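# Flip the gripper housing and return it to its tray

## Task

Flip the loose gripper housing upside down and set it back in its tray. Its two halves must stay joined, and no more than about a fingernail's width of it may stick out past the tray's open edge. The tray is loose: it must end up resting on all four feet on the raised bench top, with no foot more than half over an edge. Finally release the housing and move the grippers away.

## Robot and tools

Robot: two arms, left_arm and right_arm, mounted on opposite sides of the table. left_arm's base is on the +y side; these names do not match left and right in the pictures. Each arm ends in a two-finger gripper. The fingers point along the gripper's +x axis and close along its y axis. The reported gripper position is the midpoint between the fingers, 3 to 4 cm behind the tips. Only the last 1.5 cm of each finger's inner face is flat.

Scene frame: origin at the table centre, +z up, table top at z = +0.020 m. Results report each gripper's end_effector_position (m), end_effector_quat_wxyz and velocities (m/s, rad/s) in this frame. These readings can be wrong by a few cm, worse at long reach. Friction and weight can leave a gripper low, short or tilted, and small moves may not happen at all, or may go sideways. Check position and tilt after each move and correct it.

Motion numbers: a row is 14 numbers in [-1, 1]: dx, dy, dz, rx, ry, rz, opening for left_arm, then the same seven for right_arm. Always send all 14, even when one arm stays still. The first six per arm are an offset, not a pose: they count from that arm's Hand target (shown in the result) as it was when the action or move began, expressed in the Hand target's own axes, not the scene axes. 1.0 equals 0.6 m or 180 degrees; rx, ry, rz form one rotation vector. Sending six zeros re-commands the current Hand target. Sending the same offset again moves further. Opening is absolute, not an offset: +1 is fully open (0.080 m), empty fingers touch near -0.78, and values below that change nothing. Closing fully takes about 0.6 s. To grip, command roughly 0.08 below the grip_measured reading at first contact. The controller limits each step's commanded orientation to within 32 degrees of the measured one.

Tools:
- execute_actions, argument actions (a list with at most one item). An empty list just reads the state and includes pictures. An item {rows, steps} runs up to 15 control steps of 1/30 s each (default 15, minimum 4); each row is used for one step, and the last row repeats if there are fewer rows than steps. In one action every row is an offset from the same starting Hand target, not from the previous row. An item with only steps (up to 300) waits, counting from the previous result. The optional cameras argument selects pictures (["all"], [] or names).
- move, argument target: one 14-number row, or a list of up to 15 rows, each an offset from the same Hand targets. Each gripper follows a straight line at top speed "speed" (m/s, 0.002 to 2.4, default 0.25; turning up to twice that in rad/s). A list may use blend (m) to round corners. The move lasts at least 0.5 s and at most 10 s. It does not avoid obstacles or the other arm. blocking=false returns early while the move continues. Its result ends with a "move:" line: done (within 8 mm and 2 degrees), off_target, moving, held (a check withheld steps, or the clearance check stopped the path), blocked (the gripper stopped well short, usually from contact, after which it holds and presses lightly), or fault. limits=paced means the pose was clipped. Opening changes on later rows of a list take effect only once everything is at rest at that row.
- wait, argument seconds (0 to 10): lets the scene run and ends early if a move finishes.
- stop: brakes a running move; the fingers keep moving.
- zoom_image, arguments camera (cam_left_wrist or cam_right_wrist) and region [x0, y0, x1, y1] in pixels, at most 504 by 504, taken from that camera's latest image.
This cannot be undone.

Results: each arm's joint positions (the last value is the finger opening in m), joint torques, external torque estimates (outside pushes, friction, plus the weight of any held object), grip_measured (same scale as opening, up to about 1 mm off, and narrower than the part when squeezing), grip_effort_n (motor effort; negative means closing; nonzero when fingers hit a stop), and a Wrist depth grid of 7x7 median distances in mm from each wrist camera (70 to 1000 mm; "-" means no value). "within noise" means the arm is still. Cameras: cam_left_wrist and cam_right_wrist, each 896x504, calibrated with the given K and T_world_to_cam.

Timing: the simulation keeps running while you think. Each action's result arrives 4 steps before it ends, and those steps run afterward.

Avoid: dropping or throwing parts, releasing a part while it is still moving, fast impacts, and pressing hard. Contact torque at a joint's limit (wrist joints about 5.5 to 5.9 N m) stops that arm for 10 s. Keep the grippers and cameras from hitting each other, and never close one gripper on the other's fingers. Do not drive a gripper past its own arm's base. Long holds, stretched arms or pushing toward unreachable poses overheat motors; a MOTOR HOT line warns at 50 °C, and 95 °C stops the arm. Nothing may fall off the table, and the tray must not be pushed off the bench top. Camera cables touching an object count as contact. Objects may occasionally be nudged by outside forces.

Each tool is called after "Emit:" as name(argument=value, ...), one argument or row to a line, values as JSON.

## Session

Emit:
execute_actions(
  actions=[],
)

Scene clock: 0.00 s of 5467.00 s.
left_arm: end_effector_position=(+0.0315, +0.0795, +0.3219) grip_measured=+1.000 grip_effort_n=n/a end_effector_quat_wxyz=(+0.779, -0.031, +0.180, -0.600) | right_arm: end_effector_position=(+0.0006, -0.1849, +0.3687) grip_measured=+0.987 grip_effort_n=n/a end_effector_quat_wxyz=(+0.655, -0.181, +0.166, +0.715)
Joint positions: left_arm=[0.096 1.182 0.896 0.038 -0.133 -0.309 0.08] | right_arm=[-0.204 0.95 1.189 -0.752 -0.244 -0.135 0.079]
Joint velocities: within noise
Joint torques (N m): no reading
External joint torques (N m): no reading
Motor temperatures (°C): left_arm=[27 27 26 30 32 29] | right_arm=[24 30 24 27 36 33]
Heat: left arm: hottest wrist yaw 32 °C (+0.0 °C/min); right arm: hottest wrist yaw 36 °C (+0.0 °C/min).
Wrist depth (mm): cam_left_wrist=[- - - - - - - / - - - - - - - / - - 595 417 571 - - / - 458 309 336 384 550 538 / 368 405 258 274 248 87 547 / - - 218 234 225 84 76 / - - 195 203 192 200 -] | cam_right_wrist=[- - 793 723 726 - - / - 700 688 696 693 696 - / - 585 377 373 598 598 - / - 342 326 308 346 501 - / 433 - 300 296 308 101 483 / - - 277 278 279 90 - / - 77 253 253 255 250 -]
Hand target: left_arm +0.0315, +0.0797, +0.3262; +0.779, -0.035, +0.176, -0.601 | right_arm +0.0005, -0.1851, +0.3708; +0.656, -0.179, +0.163, +0.715

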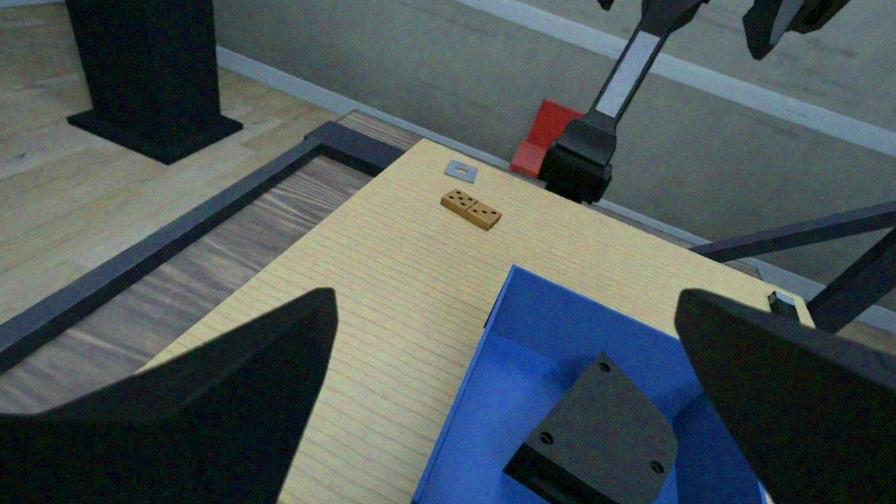

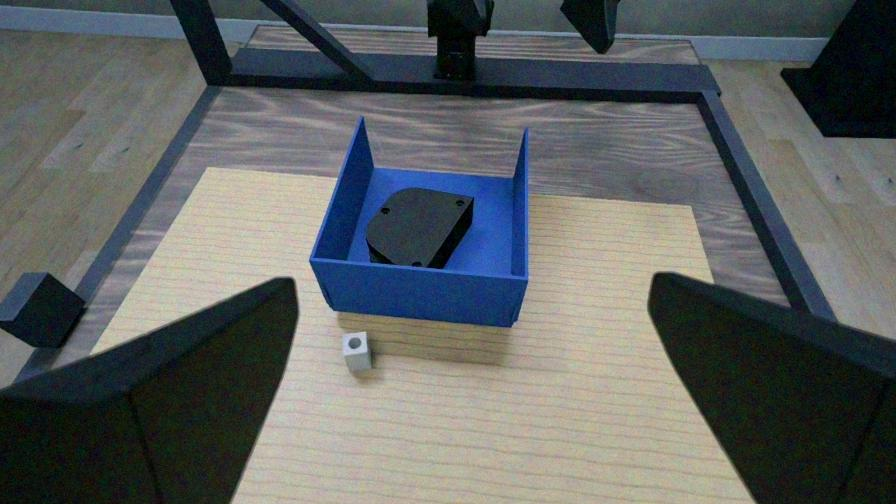

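Emit:
zoom_image(
  camera="cam_right_wrist",
  region=[290, 110, 550, 390],
)

Emit:
zoom_image(
  camera="cam_left_wrist",
  region=[400, 250, 800, 504],
)

Emit:
zoom_image(
  camera="cam_left_wrist",
  region=[400, 100, 850, 350],
)

Scaled by 1.800.

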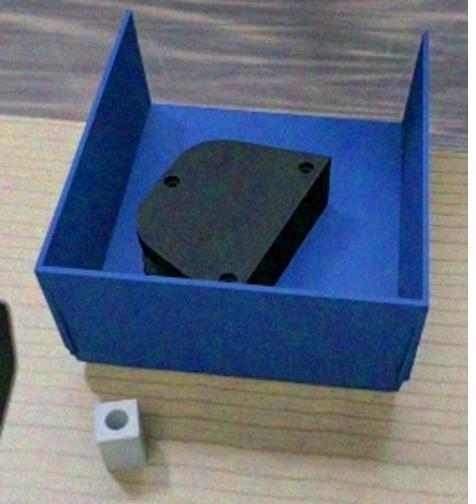

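Scaled by 1.260.

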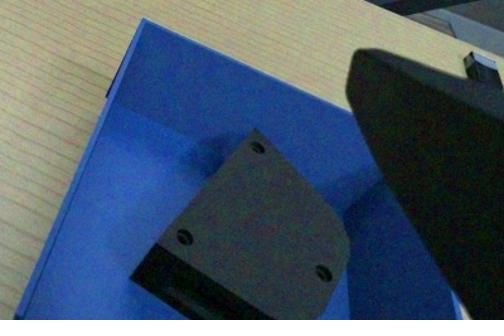

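Scaled by 1.120.

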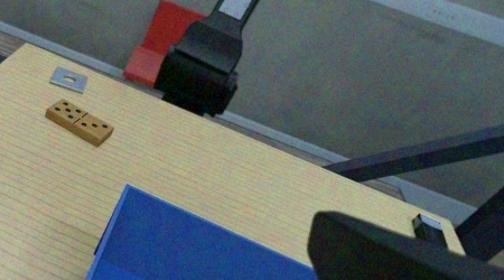

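Emit:
move(
  target=[-0.116,0.013,-0.125,0.0957,-0.064,-0.081,1,0.177,-0.001,0.113,0,0.167,0,1],
)

Scene clock: 3.13 s of 5467.00 s.
left_arm: end_effector_position=(-0.0003, +0.1581, +0.2705) grip_measured=+1.000 grip_effort_n=1.6 end_effector_quat_wxyz=(+0.707, -0.001, +0.005, -0.708) | right_arm: end_effector_position=(-0.0088, -0.0618, +0.3799) grip_measured=+0.987 grip_effort_n=-1.6 end_effector_quat_wxyz=(+0.594, -0.353, +0.321, +0.647)
Joint positions: left_arm=[0.15 0.818 0.324 0.488 0.143 -0.008 0.08] | right_arm=[-0.057 1.858 2.342 -1.483 -0.068 -0.112 0.079]
Joint velocities: within noise
Joint torques (N m): left_arm=[0.36 -2.87 5.86 2.19 0.1 0.24] | right_arm=[0.36 -6.19 6.62 1.52 0.03 0.16]
External joint torques (N m): left_arm=[0.37 -1.31 -0.62 0.61 0.1 0.24] | right_arm=[0.37 0.99 1.54 0.33 0.07 0.15]
Motor temperatures (°C): left_arm=[27 28 27 31 32 29] | right_arm=[24 30 25 28 36 33]
Heat: left arm: hottest wrist yaw 32 °C (+0.0 °C/min); right arm: hottest wrist yaw 36 °C (+0.0 °C/min).
Wrist depth (mm): cam_left_wrist=[- - - - - - - / - - - - - - - / - - - 624 - 660 - / - - 358 300 268 366 - / - 513 252 233 234 87 305 / - - 204 202 198 88 75 / - - 217 213 209 203 -] | cam_right_wrist=[455 460 460 465 472 471 475 / 445 296 297 452 459 465 458 / 431 289 279 281 295 301 451 / 418 284 255 248 286 292 441 / 408 - 264 265 279 101 413 / - - 271 273 274 90 - / - 77 265 267 268 - -]
Hand target: left_arm +0.0001, +0.1597, +0.2702; +0.707, +0.000, +0.000, -0.708 | right_arm -0.0098, -0.0599, +0.3808; +0.591, -0.358, +0.328, +0.644
Off the commanded pose: left_arm 0.002 m, 1 deg | right_arm 0.002 m, 1 deg.
joint sent to its limit (right arm) — joint 3 (elbow), upper limit, where the elbow is as straight as it goes.
Kept back: nothing.
move: done
camera_calibration:
cam_left_wrist: T_world_to_cam=[[-0.999848, -0.0114576, -0.0131433, 0.0189112], [0.00767644, 0.387554, -0.921815, 0.216471], [0.0156555, -0.921776, -0.387407, 0.331047], [0, 0, 0, 1]] pos_world=[0.0120639, 0.221473, 0.328045]
cam_right_wrist: T_world_to_cam=[[0.996973, 0.0682694, 0.0372049, 0.00591806], [0.0733922, -0.984298, -0.160534, 0.0229667], [0.0256611, 0.162779, -0.986329, 0.468426], [0, 0, 0, 1]] pos_world=[-0.019606, -0.0540477, 0.465489]

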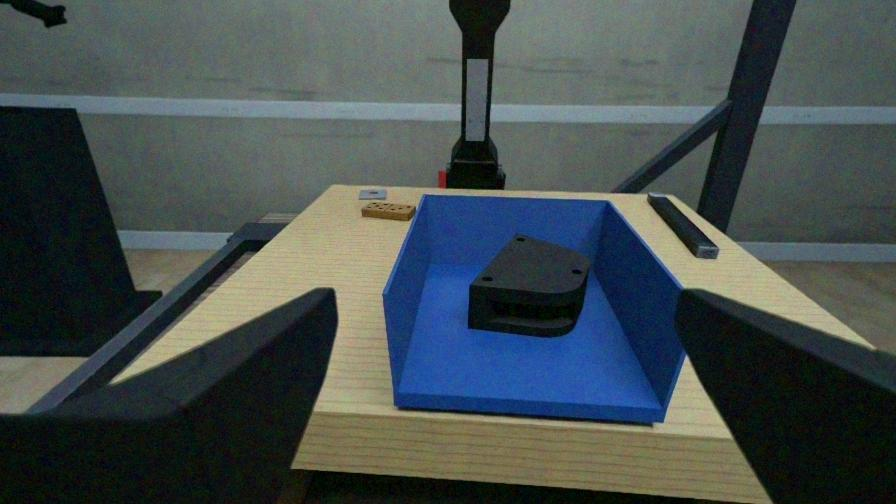

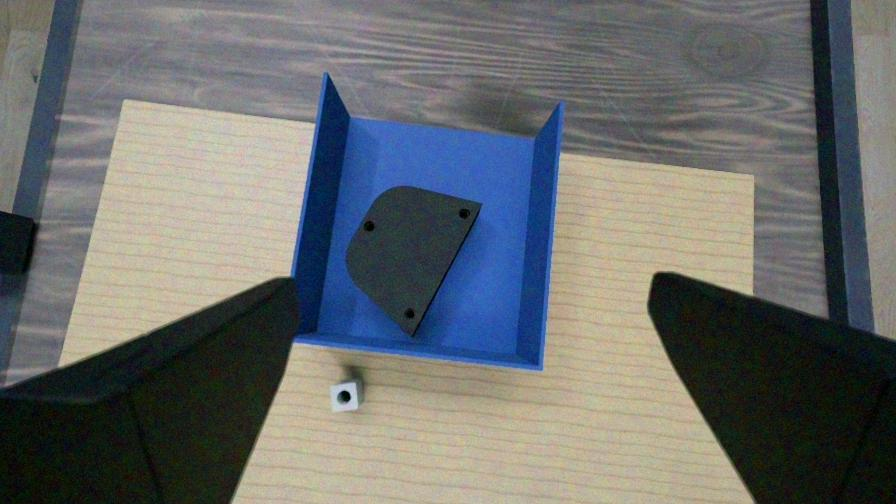

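Emit:
zoom_image(
  camera="cam_left_wrist",
  region=[380, 180, 700, 430],
)

Emit:
zoom_image(
  camera="cam_right_wrist",
  region=[280, 60, 580, 380],
)

Emit:
zoom_image(
  camera="cam_left_wrist",
  region=[0, 280, 400, 504],
)

Scaled by 1.575.

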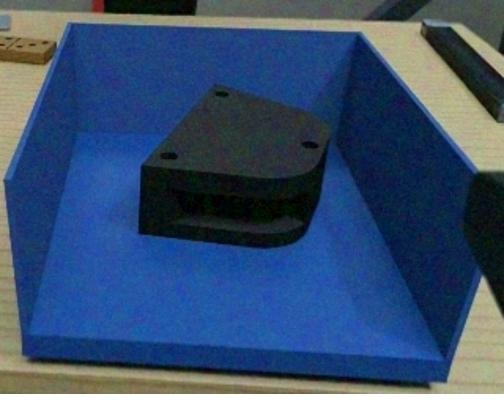

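Scaled by 1.575.

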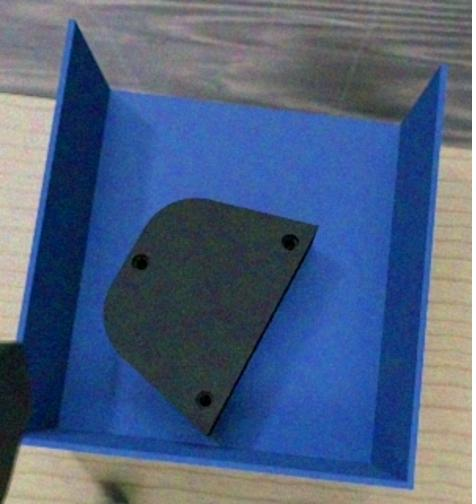

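Scaled by 1.260.

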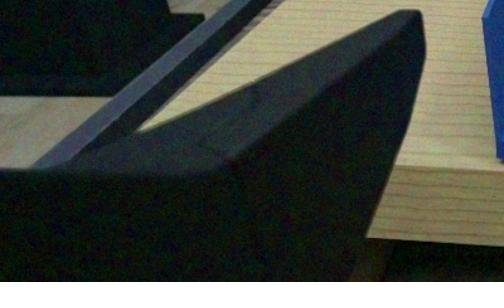

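Emit:
move(
  target=[0.08,-0.12,-0.01,0,0,0.15,1,0,0,0,0,0,0,1],
)

Emit:
zoom_image(
  camera="cam_left_wrist",
  region=[350, 150, 670, 400],
)

Scene clock: 5.63 s of 5467.00 s.
left_arm: end_effector_position=(-0.0701, +0.1140, +0.2590) grip_measured=+1.000 grip_effort_n=1.6 end_effector_quat_wxyz=(+0.852, +0.006, +0.002, -0.523) | right_arm: end_effector_position=(-0.0088, -0.0620, +0.3797) grip_measured=+0.987 grip_effort_n=-2.1 end_effector_quat_wxyz=(+0.594, -0.353, +0.322, +0.647)
Joint positions: left_arm=[-0.498 1.349 0.528 0.802 -0.976 -0.008 0.08] | right_arm=[-0.057 1.858 2.342 -1.484 -0.068 -0.112 0.079]
Joint velocities: within noise
Joint torques (N m): left_arm=[-0.12 -3.9 7.92 1.91 -0.11 0.2] | right_arm=[0.35 -6.12 6.64 1.55 0.03 0.15]
External joint torques (N m): left_arm=[-0.1 0.11 2.29 0.58 -0.11 0.19] | right_arm=[0.35 0.94 1.67 0.4 0.07 0.15]
Motor temperatures (°C): left_arm=[27 28 27 31 32 29] | right_arm=[24 31 25 28 36 33]
Heat: left arm: hottest wrist yaw 32 °C (+0.0 °C/min); right arm: hottest wrist yaw 36 °C (+0.0 °C/min).
Wrist depth (mm): cam_left_wrist=[- - - - - - - / - - - - - - - / - - - - 559 - - / - - 322 252 238 323 315 / - 286 204 205 194 87 239 / - - 183 179 177 84 75 / - - 206 167 152 161 -] | cam_right_wrist=[453 457 459 467 473 475 477 / 443 295 297 454 453 461 464 / 430 290 279 280 293 298 449 / 416 282 255 250 288 290 438 / 413 - 266 267 278 101 413 / - - 271 273 275 89 - / - 77 265 267 269 - -]
Hand target: left_arm -0.0721, +0.1118, +0.2642; +0.852, +0.000, +0.000, -0.523 | right_arm -0.0098, -0.0600, +0.3808; +0.591, -0.358, +0.328, +0.644
Off the commanded pose: left_arm 0.006 m, 1 deg | right_arm 0.003 m, 1 deg.
joint sent to its limit (right arm) — joint 3 (elbow), upper limit, where the elbow is as straight as it goes.
Kept back: nothing.
move: done
camera_calibration:
cam_left_wrist: T_world_to_cam=[[-0.885643, -0.463429, -0.0294901, 0.012177], [-0.157306, 0.35916, -0.919923, 0.214673], [0.436911, -0.810085, -0.390988, 0.30468], [0, 0, 0, 1]] pos_world=[-0.0885644, 0.175358, 0.316968]
cam_right_wrist: T_world_to_cam=[[0.996975, 0.0683317, 0.0370309, 0.00601555], [0.0733971, -0.984475, -0.159441, 0.0223248], [0.0255612, 0.161676, -0.986513, 0.468268], [0, 0, 0, 1]] pos_world=[-0.0196054, -0.0541406, 0.465289]

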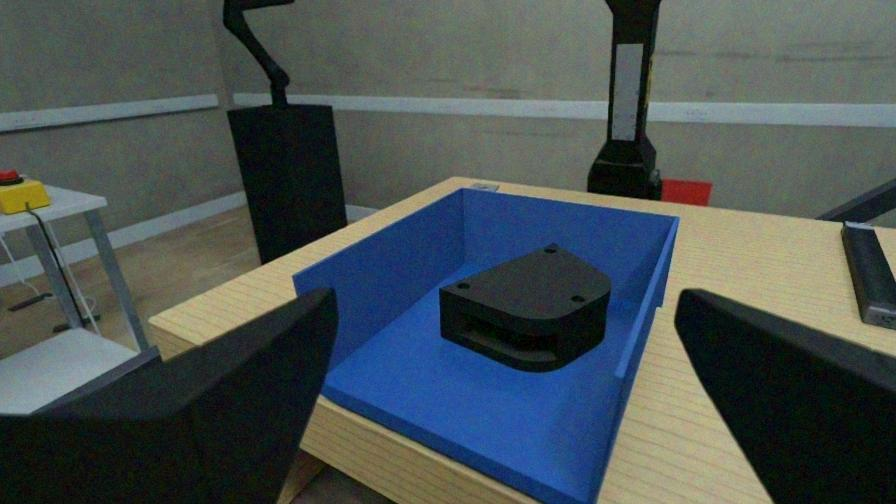

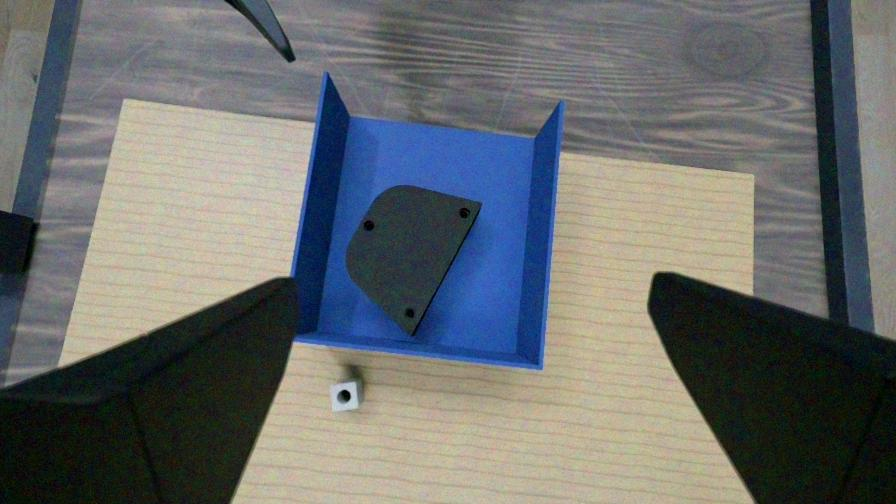

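Scaled by 1.575.

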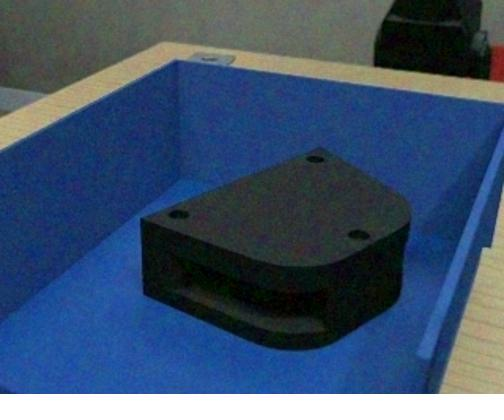

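Emit:
move(
  target=[
    [0.05,0.053,0.11,0.0652,0.2725,-0.1398,-0.85,-0.12,0,-0.162,0,-0.167,0,1],
    [0.243,-0.011,0.06,0.0652,0.2725,-0.1398,-0.85,-0.12,0,-0.162,0,-0.167,0,1],
  ],
)

Scene clock: 12.27 s of 5467.00 s.
left_arm: end_effector_position=(-0.0125, -0.0186, +0.2969) grip_measured=-0.776 grip_effort_n=-83.5 end_effector_quat_wxyz=(+0.641, +0.300, +0.304, -0.638) | right_arm: end_effector_position=(+0.0003, -0.1790, +0.3901) grip_measured=+0.987 grip_effort_n=-2.1 end_effector_quat_wxyz=(+0.655, -0.180, +0.166, +0.715)
Joint positions: left_arm=[0.032 1.863 1.904 -0.923 0.014 0.011 0] | right_arm=[-0.194 1.008 1.304 -0.807 -0.236 -0.129 0.079]
Joint velocities: within noise
Joint torques (N m): left_arm=[0.3 -8.21 8.6 1.36 0.1 0.24] | right_arm=[-0.34 -2.87 5.81 2.36 -0.19 -0.1]
External joint torques (N m): left_arm=[0.38 -0.19 2.61 0.14 0.08 0.24] | right_arm=[-0.36 -0.82 -0.12 0.81 -0.1 -0.1]
Motor temperatures (°C): left_arm=[27 28 28 32 32 29] | right_arm=[24 31 25 29 36 33]
Heat: left arm: hottest wrist pitch 32 °C (+9.8 °C/min); right arm: hottest wrist yaw 36 °C (+0.0 °C/min).
Wrist depth (mm): cam_left_wrist=[394 230 226 230 230 229 227 / 375 219 220 220 219 219 217 / 361 210 210 210 210 209 208 / 203 201 200 173 163 177 201 / 194 193 190 96 156 164 193 / 187 187 187 - - 141 186 / - - - - - - -] | cam_right_wrist=[- - 239 172 178 - - / - - 673 229 271 725 - / - 623 620 383 623 626 - / - 378 360 332 372 542 - / 448 - 317 300 333 101 512 / - - 293 299 300 89 - / - 77 273 274 274 - -]
Hand target: left_arm -0.0118, -0.0212, +0.3001; +0.641, +0.299, +0.299, -0.641 | right_arm +0.0007, -0.1801, +0.3906; +0.656, -0.179, +0.163, +0.715
Off the commanded pose: left_arm 0.004 m, 1 deg | right_arm 0.001 m, 0 deg.
Kept back: nothing.
move: done
camera_calibration:
cam_left_wrist: T_world_to_cam=[[-0.999787, 0.00296475, -0.0204046, 0.00741164], [0.0088, 0.956306, -0.292234, 0.133038], [0.0186466, -0.292352, -0.956129, 0.359129], [0, 0, 0, 1]] pos_world=[-0.000457211, -0.022255, 0.382403]
cam_right_wrist: T_world_to_cam=[[0.998348, 0.0539519, 0.0197641, 0.00872827], [0.0547119, -0.787554, -0.613812, 0.120618], [-0.0175511, 0.61388, -0.789205, 0.501241], [0, 0, 0, 1]] pos_world=[-0.00651573, -0.21318, 0.469446]

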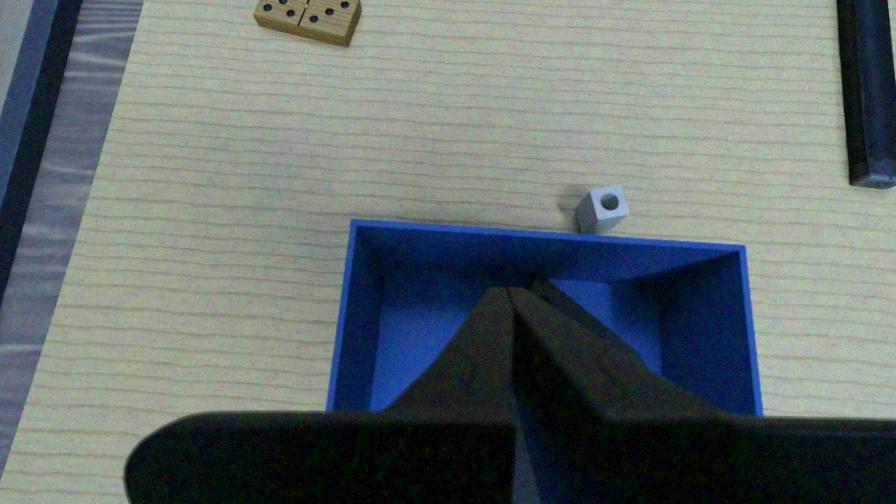

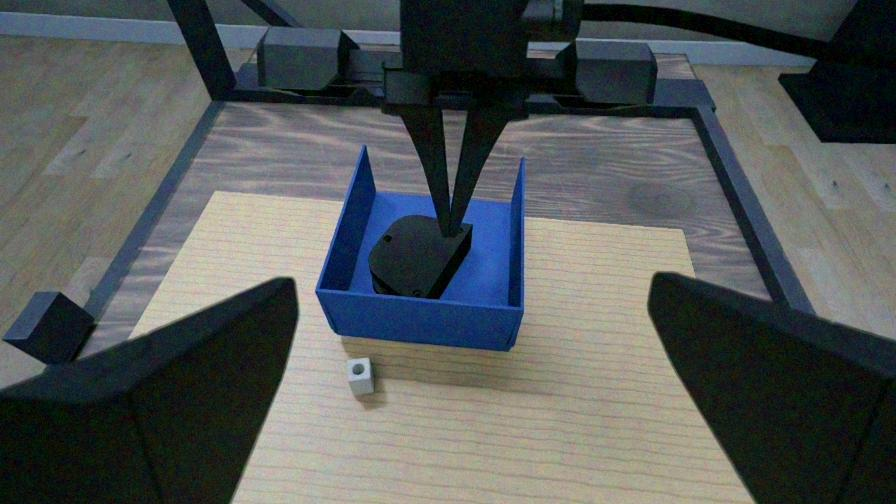

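Emit:
move(
  target=[0.0887,0.01,-0.068,0,0,0,-0.85,0,0,0,0,0,0,1],
  speed=0.1,
)

Emit:
zoom_image(
  camera="cam_right_wrist",
  region=[290, 110, 550, 390],
)

Scene clock: 13.63 s of 5467.00 s.
left_arm: end_effector_position=(-0.0071, -0.0262, +0.2288) grip_measured=-0.776 grip_effort_n=-83.5 end_effector_quat_wxyz=(+0.639, +0.300, +0.305, -0.639) end_effector_velocity=(+0.002, +0.004, -0.007) end_effector_angular_velocity=(+0.022, +0.009, +0.024) | right_arm: end_effector_position=(+0.0003, -0.1790, +0.3901) grip_measured=+0.987 grip_effort_n=-2.1 end_effector_quat_wxyz=(+0.655, -0.180, +0.166, +0.715)
Joint positions: left_arm=[0.047 1.857 1.624 -0.653 0.027 0.023 0] | right_arm=[-0.194 1.008 1.304 -0.807 -0.236 -0.129 0.079]
Joint velocities: left_arm=[0.002 -0.002 -0.017 -0.007 -0.007 -0.022 0] | right_arm=[within noise]
Joint torques (N m): left_arm=[0.28 -11.16 5.41 1.75 -0.04 0.25] | right_arm=[-0.36 -2.87 5.82 2.35 -0.18 -0.1]
External joint torques (N m): left_arm=[0.23 -2.85 -0.88 0.48 -0.05 0.24] | right_arm=[-0.38 -0.74 -0.18 0.78 -0.1 -0.1]
Motor temperatures (°C): left_arm=[27 28 29 32 32 29] | right_arm=[24 31 25 30 36 33]
Heat: left arm: hottest wrist pitch 32 °C (+8.8 °C/min); right arm: hottest wrist yaw 36 °C (+0.0 °C/min).
Wrist depth (mm): cam_left_wrist=[149 149 149 149 149 149 149 / 142 142 143 143 144 143 143 / 136 136 82 82 88 74 81 / 131 131 94 116 117 114 107 / 126 127 111 112 114 87 106 / 122 - 87 - - - 84 / - - - - - - -] | cam_right_wrist=[- - 822 250 802 - - / - - 700 253 706 739 - / - 619 291 220 265 628 - / - 374 351 312 371 543 - / 452 - 315 303 332 101 511 / - - 292 300 299 89 - / - 77 273 272 275 - -]
Hand target: left_arm -0.0059, -0.0241, +0.2331; +0.641, +0.299, +0.299, -0.641 | right_arm +0.0007, -0.1801, +0.3906; +0.656, -0.179, +0.163, +0.715
Off the commanded pose: left_arm 0.005 m, 1 deg | right_arm 0.001 m, 0 deg.
Kept back: nothing.
move: done
camera_calibration:
cam_left_wrist: T_world_to_cam=[[-0.999836, 0.00551044, -0.0172696, 0.0107546], [0.0102729, 0.957172, -0.289337, 0.11974], [0.0149356, -0.289467, -0.957071, 0.291901], [0, 0, 0, 1]] pos_world=[0.00516299, -0.0301755, 0.314202]
cam_right_wrist: T_world_to_cam=[[0.998348, 0.0539519, 0.0197641, 0.00872827], [0.0547119, -0.787554, -0.613812, 0.120618], [-0.0175511, 0.61388, -0.789205, 0.501241], [0, 0, 0, 1]] pos_world=[-0.00651573, -0.21318, 0.469446]

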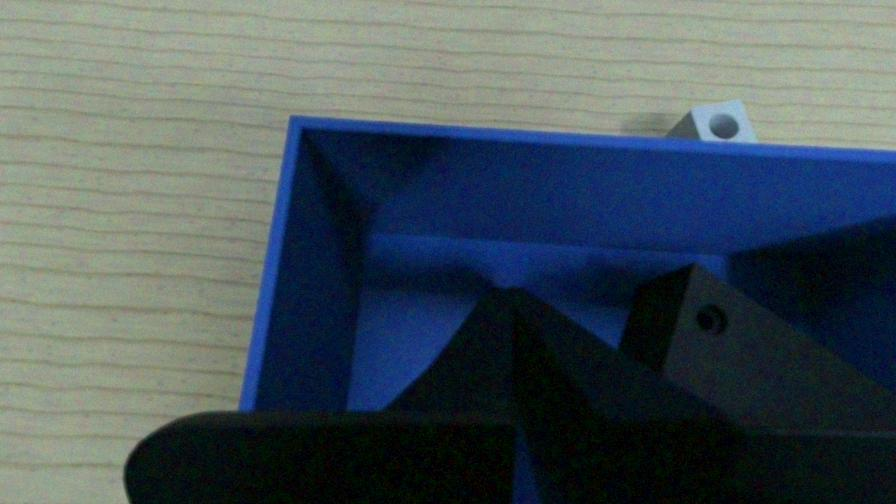

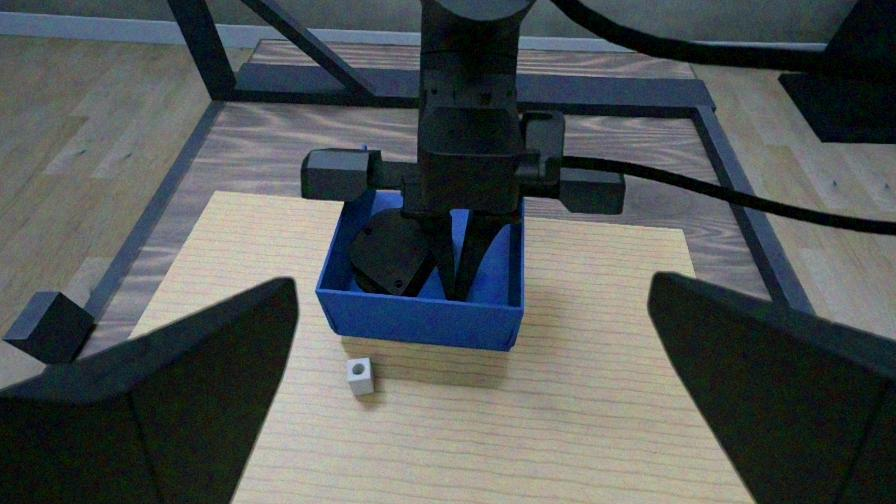

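Scaled by 1.800.

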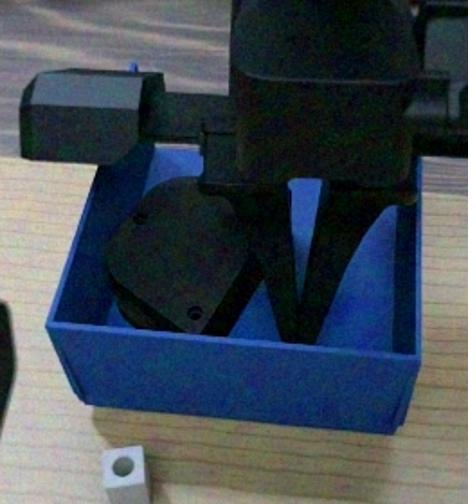

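Emit:
move(
  target=[-0.0322,0,-0.0383,0,0,0,-0.85,0,0,0,0,0,0,1],
  speed=0.06,
)

Emit:
zoom_image(
  camera="cam_right_wrist",
  region=[290, 110, 550, 390],
)

Scene clock: 14.67 s of 5467.00 s.
left_arm: end_effector_position=(-0.0072, +0.0037, +0.2284) grip_measured=-0.776 grip_effort_n=-83.5 end_effector_quat_wxyz=(+0.639, +0.301, +0.305, -0.638) | right_arm: end_effector_position=(+0.0003, -0.1790, +0.3901) grip_measured=+0.987 grip_effort_n=-2.6 end_effector_quat_wxyz=(+0.655, -0.180, +0.166, +0.715)
Joint positions: left_arm=[0.049 1.742 1.481 -0.627 0.027 0.025 0] | right_arm=[-0.194 1.008 1.304 -0.807 -0.236 -0.129 0.079]
Joint velocities: within noise
Joint torques (N m): left_arm=[0.22 -10.42 5.56 1.77 0.03 0.24] | right_arm=[-0.35 -2.86 5.81 2.35 -0.19 -0.1]
External joint torques (N m): left_arm=[0.23 -2.93 -0.72 0.52 0.02 0.24] | right_arm=[-0.36 -0.83 -0.13 0.79 -0.11 -0.1]
Motor temperatures (°C): left_arm=[27 29 29 32 32 29] | right_arm=[24 31 25 30 36 33]
Heat: left arm: hottest wrist pitch 32 °C (+8.2 °C/min); right arm: hottest wrist yaw 36 °C (+0.0 °C/min).
Wrist depth (mm): cam_left_wrist=[150 150 89 91 93 90 85 / 144 144 94 113 105 106 104 / 137 137 98 124 124 124 108 / 132 132 100 118 118 - 91 / 127 127 101 113 96 88 87 / 123 - 84 - - - 85 / - - - - - - -] | cam_right_wrist=[- - 826 272 - - - / - - 705 245 283 742 - / - 618 607 294 597 617 - / - 378 353 339 370 542 - / 450 - 315 303 331 101 510 / - - 294 298 302 90 - / - 77 273 275 274 - -]
Hand target: left_arm -0.0060, +0.0059, +0.2331; +0.641, +0.299, +0.299, -0.641 | right_arm +0.0007, -0.1801, +0.3907; +0.656, -0.179, +0.163, +0.715
Off the commanded pose: left_arm 0.005 m, 1 deg | right_arm 0.001 m, 0 deg.
Kept back: nothing.
move: done
camera_calibration:
cam_left_wrist: T_world_to_cam=[[-0.999808, 0.00527888, -0.0188525, 0.0108715], [0.0104835, 0.957623, -0.287832, 0.0906685], [0.0165342, -0.287975, -0.957495, 0.300366], [0, 0, 0, 1]] pos_world=[0.00495253, -0.000385757, 0.313902]
cam_right_wrist: T_world_to_cam=[[0.998348, 0.0539519, 0.0197641, 0.00872827], [0.0547119, -0.787554, -0.613812, 0.120618], [-0.0175511, 0.61388, -0.789205, 0.501241], [0, 0, 0, 1]] pos_world=[-0.00651573, -0.21318, 0.469446]

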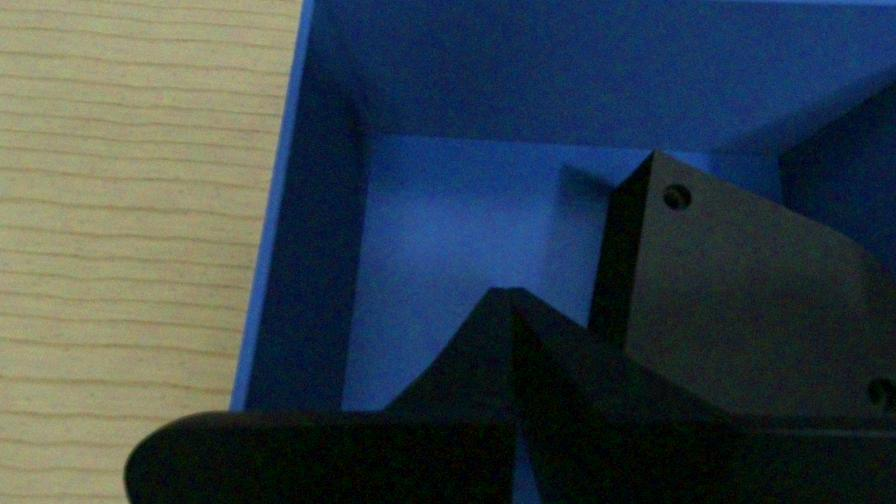

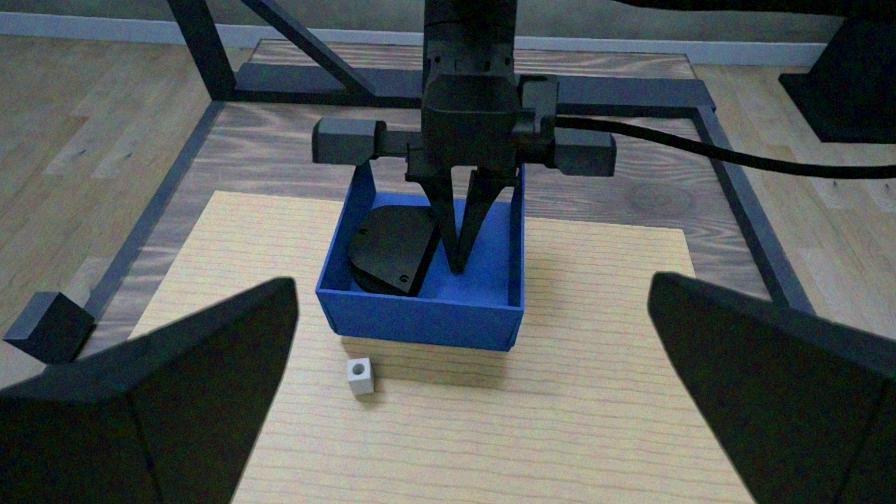

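Scaled by 1.800.

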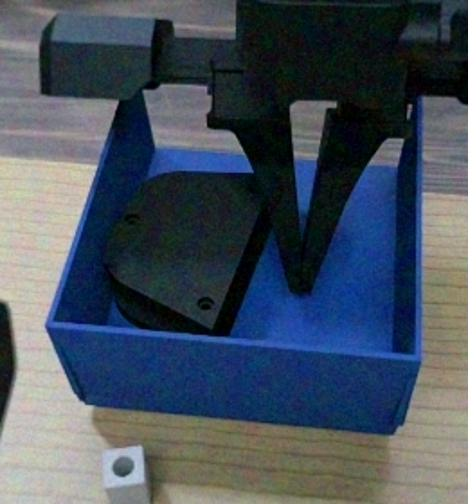

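Emit:
move(
  target=[0.0487,-0.003,0.0658,0,0.1944,0,-0.85,0,0,0,0,0,0,1],
  speed=0.15,
)

Emit:
zoom_image(
  camera="cam_right_wrist",
  region=[290, 110, 550, 390],
)

Scene clock: 17.73 s of 5467.00 s.
left_arm: end_effector_position=(-0.0068, -0.0388, +0.2341) grip_measured=-0.776 grip_effort_n=-83.5 end_effector_quat_wxyz=(+0.585, +0.399, +0.400, -0.581) | right_arm: end_effector_position=(+0.0003, -0.1790, +0.3901) grip_measured=+0.987 grip_effort_n=-2.6 end_effector_quat_wxyz=(+0.655, -0.180, +0.166, +0.715)
Joint positions: left_arm=[0.04 2.23 2.339 -1.311 0.007 0.025 0] | right_arm=[-0.194 1.008 1.304 -0.807 -0.236 -0.129 0.079]
Joint velocities: within noise
Joint torques (N m): left_arm=[-0.19 -9.84 7.93 1.34 -0.12 0.03] | right_arm=[-0.35 -2.86 5.82 2.35 -0.18 -0.1]
External joint torques (N m): left_arm=[-0.23 0.17 2.33 0.47 -0.13 0.03] | right_arm=[-0.34 -0.72 -0.21 0.77 -0.11 -0.1]
Motor temperatures (°C): left_arm=[26 30 29 32 32 29] | right_arm=[24 31 26 31 36 33]
Heat: left arm: hottest wrist pitch 32 °C (+6.8 °C/min); right arm: hottest wrist yaw 36 °C (+0.0 °C/min).
Wrist depth (mm): cam_left_wrist=[122 122 122 121 121 121 121 / 124 124 123 123 123 122 122 / 125 125 124 124 124 123 123 / 126 126 104 113 113 112 124 / 128 128 96 113 113 113 108 / 129 129 - - - - 102 / - - - - - - -] | cam_right_wrist=[- - 800 130 132 - - / - - 709 139 683 734 - / - 619 267 207 207 624 - / - 376 330 193 286 541 - / 447 - 316 301 332 100 199 / - - 292 300 301 90 - / - 77 272 273 273 - -]
Hand target: left_arm -0.0076, -0.0432, +0.2361; +0.521, +0.478, +0.478, -0.521 | right_arm +0.0007, -0.1801, +0.3907; +0.656, -0.179, +0.163, +0.715
Off the commanded pose: left_arm 0.005 m, 16 deg | right_arm 0.001 m, 0 deg.
joint sent to its limit (left arm) — joint 3 (elbow), upper limit, where the elbow is as straight as it goes.
Kept back: nothing.
move: off_target (left_arm)
camera_calibration:
cam_left_wrist: T_world_to_cam=[[-0.999689, 0.0103497, -0.02271, 0.0126613], [0.00983093, 0.999691, 0.0228366, 0.0618782], [0.0229394, 0.0226062, -0.999481, 0.31541], [0, 0, 0, 1]] pos_world=[0.00481373, -0.0691203, 0.314121]
cam_right_wrist: T_world_to_cam=[[0.998348, 0.0539519, 0.0197641, 0.00872827], [0.0547119, -0.787554, -0.613812, 0.120618], [-0.0175511, 0.61388, -0.789205, 0.501241], [0, 0, 0, 1]] pos_world=[-0.00651573, -0.21318, 0.469446]

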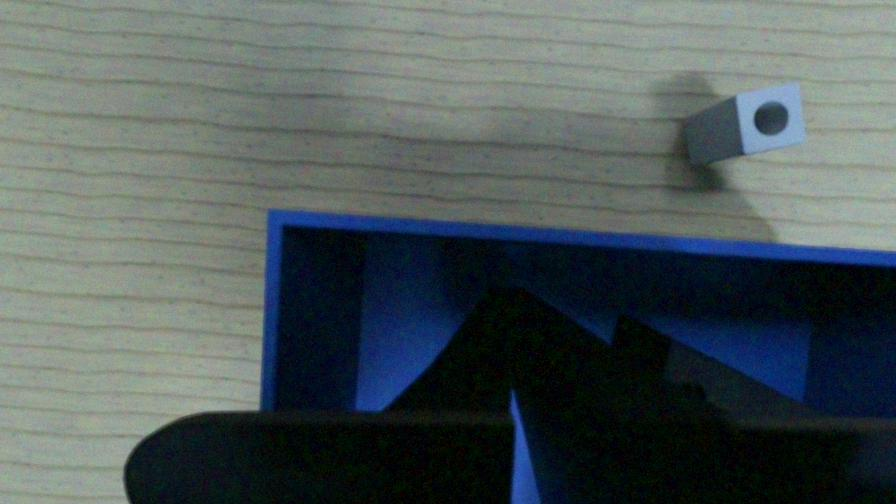

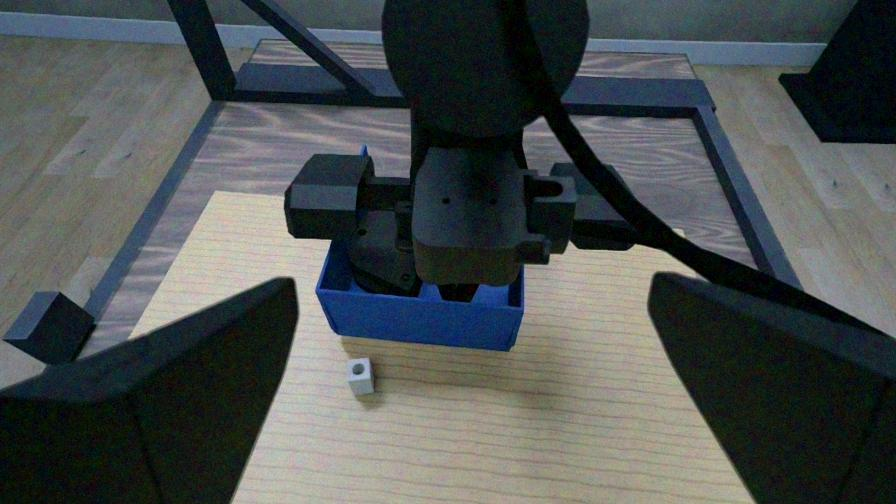

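Scaled by 1.800.

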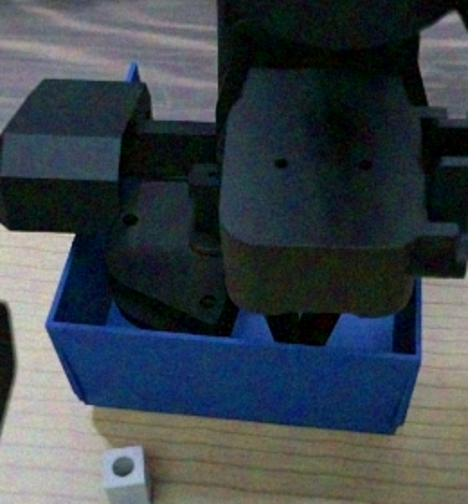

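Emit:
move(
  target=[0,-0.0717,-0.005,0,-0.078,0,-0.85,0,0,0,0,0,0,1],
  speed=0.08,
)

Emit:
zoom_image(
  camera="cam_right_wrist",
  region=[290, 110, 550, 390],
)

Scene clock: 18.93 s of 5467.00 s.
left_arm: end_effector_position=(-0.0514, -0.0374, +0.2341) grip_measured=-0.776 grip_effort_n=-83.5 end_effector_quat_wxyz=(+0.580, +0.401, +0.400, -0.586) | right_arm: end_effector_position=(+0.0002, -0.1790, +0.3902) grip_measured=+0.987 grip_effort_n=-2.1 end_effector_quat_wxyz=(+0.655, -0.180, +0.166, +0.715)
Joint positions: left_arm=[-0.057 2.23 2.34 -1.314 -0.018 -0.055 0] | right_arm=[-0.194 1.008 1.304 -0.807 -0.236 -0.129 0.079]
Joint velocities: within noise
Joint torques (N m): left_arm=[0.11 -10.01 7.77 0.92 -0.12 -0.18] | right_arm=[-0.34 -2.86 5.81 2.36 -0.19 -0.09]
External joint torques (N m): left_arm=[0.22 -0.03 2.17 0.03 -0.12 -0.18] | right_arm=[-0.37 -0.65 -0.25 0.78 -0.1 -0.1]
Motor temperatures (°C): left_arm=[26 30 29 32 32 29] | right_arm=[24 31 26 32 36 33]
Heat: left arm: hottest wrist pitch 32 °C (+6.3 °C/min); right arm: hottest wrist yaw 36 °C (+0.0 °C/min).
Wrist depth (mm): cam_left_wrist=[122 122 121 121 121 121 121 / 123 123 123 123 122 122 122 / 125 124 124 124 124 124 123 / - 110 113 125 125 125 124 / - 114 114 113 113 96 126 / - 115 115 - - 84 127 / - - - - - - -] | cam_right_wrist=[- 136 131 595 - - - / - - 144 679 705 739 - / - 599 217 241 612 625 - / - 375 246 203 363 539 - / 453 - 317 311 325 101 514 / - - 293 299 294 90 - / - 77 272 274 274 - -]
Hand target: left_arm -0.0508, -0.0401, +0.2357; +0.576, +0.411, +0.411, -0.576 | right_arm +0.0006, -0.1802, +0.3907; +0.656, -0.179, +0.163, +0.715
Off the commanded pose: left_arm 0.003 m, 2 deg | right_arm 0.001 m, 0 deg.
joint sent to its limit (left arm) — joint 3 (elbow), upper limit, where the elbow is as straight as it goes.
Kept back: nothing.
move: done
camera_calibration:
cam_left_wrist: T_world_to_cam=[[-0.999575, 0.0237253, -0.0169412, -0.0327288], [0.0232892, 0.999404, 0.0254889, 0.0610211], [0.0175359, 0.0250835, -0.999532, 0.316172], [0, 0, 0, 1]] pos_world=[-0.0396804, -0.0681389, 0.313914]
cam_right_wrist: T_world_to_cam=[[0.998337, 0.0542204, 0.019596, 0.00886257], [0.0548203, -0.787538, -0.613824, 0.120627], [-0.0178492, 0.613877, -0.7892, 0.501237], [0, 0, 0, 1]] pos_world=[-0.00651394, -0.21318, 0.469446]

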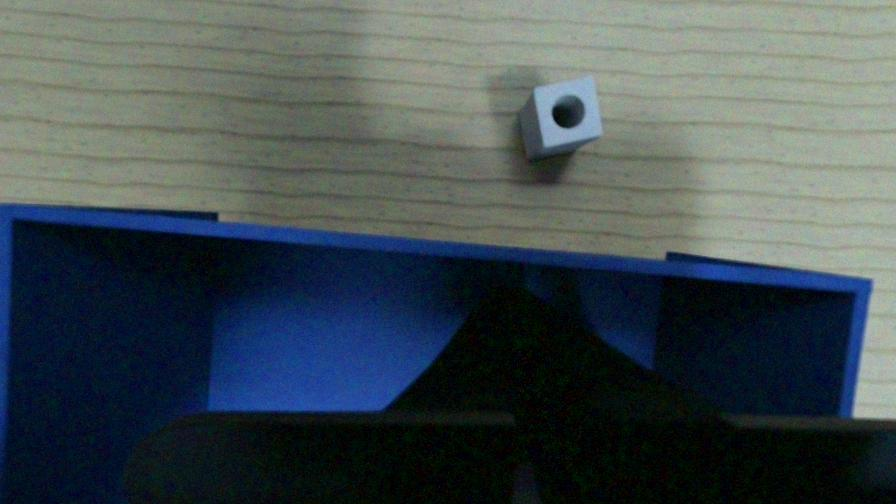

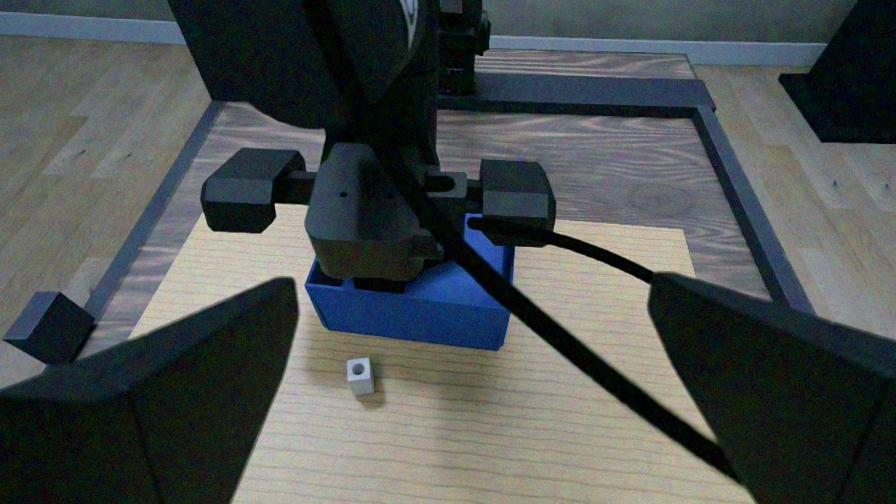

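Scaled by 1.800.

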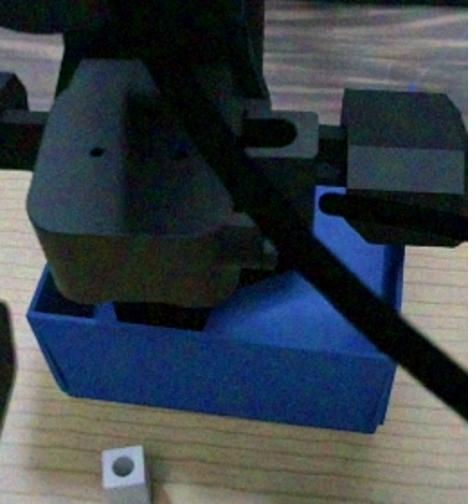

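Emit:
move(
  target=[-0.0245,0.008,-0.071,0,0,0,-0.85,0,0,0,0,0,0,1],
  speed=0.06,
)

Emit:
zoom_image(
  camera="cam_right_wrist",
  region=[290, 110, 550, 390],
)

Scene clock: 20.23 s of 5467.00 s.
left_arm: end_effector_position=(-0.0477, +0.0029, +0.2302) grip_measured=-0.776 grip_effort_n=-83.5 end_effector_quat_wxyz=(+0.571, +0.416, +0.414, -0.574) end_effector_velocity=(+0.000, +0.004, -0.005) end_effector_angular_velocity=(+0.021, -0.011, -0.007) | right_arm: end_effector_position=(+0.0002, -0.1790, +0.3902) grip_measured=+0.987 grip_effort_n=-2.1 end_effector_quat_wxyz=(+0.655, -0.180, +0.166, +0.715)
Joint positions: left_arm=[-0.055 2.058 2.065 -1.261 -0.018 -0.056 0] | right_arm=[-0.194 1.008 1.304 -0.807 -0.236 -0.129 0.079]
Joint velocities: left_arm=[-0.002 -0.002 -0.017 -0.007 -0.007 0.007 0] | right_arm=[within noise]
Joint torques (N m): left_arm=[0.38 -12.24 4.83 1.22 -0.05 -0.06] | right_arm=[-0.36 -2.85 5.82 2.35 -0.19 -0.1]
External joint torques (N m): left_arm=[0.36 -3.24 -0.82 0.42 -0.03 -0.06] | right_arm=[-0.35 -0.73 -0.15 0.8 -0.11 -0.1]
Motor temperatures (°C): left_arm=[26 30 29 32 32 29] | right_arm=[24 31 26 32 36 33]
Heat: left arm: hottest wrist pitch 32 °C (+5.9 °C/min); right arm: hottest wrist yaw 36 °C (+0.0 °C/min).
Wrist depth (mm): cam_left_wrist=[- 98 103 90 - 88 73 / - 106 106 106 105 99 - / - 107 108 108 107 98 74 / - 96 110 109 109 96 74 / - 112 112 111 111 94 - / - 108 114 - - 83 - / - - - - - - -] | cam_right_wrist=[- - 163 615 - - - / - - 285 685 698 741 - / - 621 266 220 614 627 - / - 378 353 347 362 538 - / 451 - 315 305 332 101 512 / - - 292 300 300 90 - / - 77 272 272 274 - -]
Hand target: left_arm -0.0459, +0.0050, +0.2358; +0.576, +0.410, +0.411, -0.576 | right_arm +0.0006, -0.1802, +0.3907; +0.656, -0.179, +0.163, +0.715
Off the commanded pose: left_arm 0.006 m, 1 deg | right_arm 0.001 m, 0 deg.
Kept back: nothing.
move: done
camera_calibration:
cam_left_wrist: T_world_to_cam=[[-0.999576, 0.0218089, -0.0192899, -0.0294388], [0.0203147, 0.997012, 0.0745265, 0.00928806], [0.0208576, 0.0741031, -0.997032, 0.310679], [0, 0, 0, 1]] pos_world=[-0.036095, -0.0316406, 0.308497]
cam_right_wrist: T_world_to_cam=[[0.998337, 0.0542204, 0.019596, 0.00886257], [0.0548203, -0.787538, -0.613824, 0.120627], [-0.0178492, 0.613877, -0.7892, 0.501237], [0, 0, 0, 1]] pos_world=[-0.00651394, -0.21318, 0.469446]

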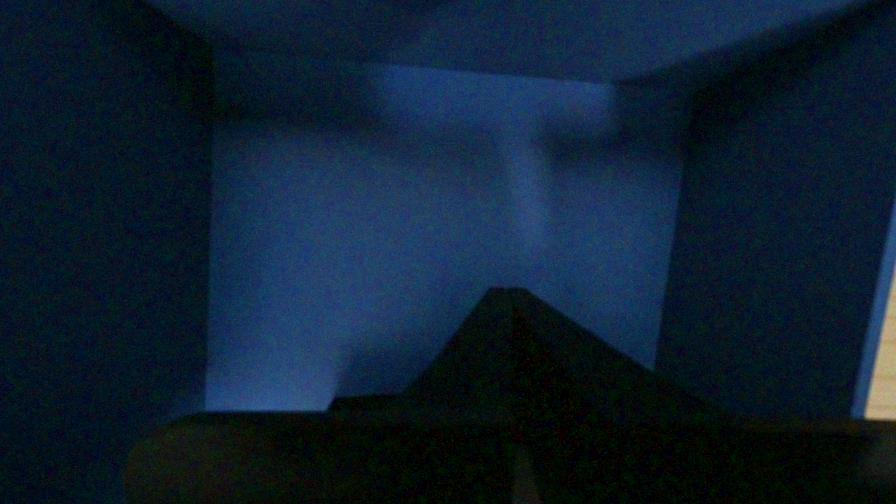

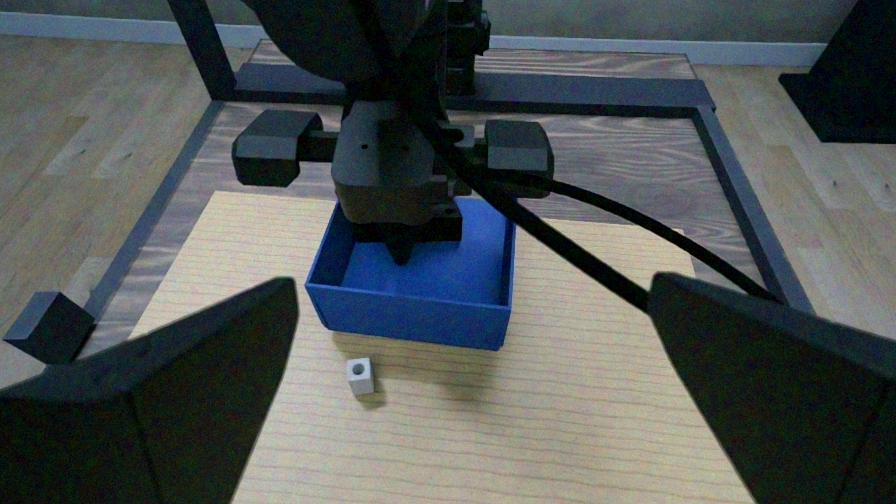

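Scaled by 1.800.

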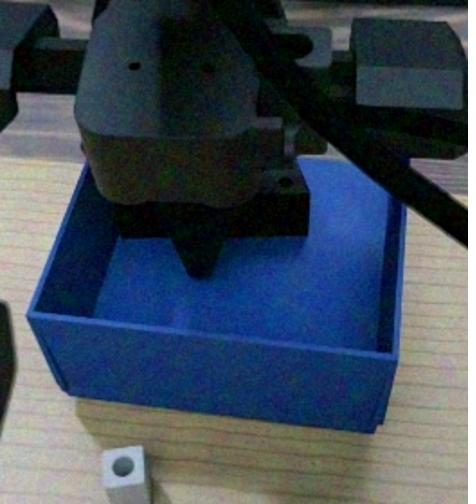

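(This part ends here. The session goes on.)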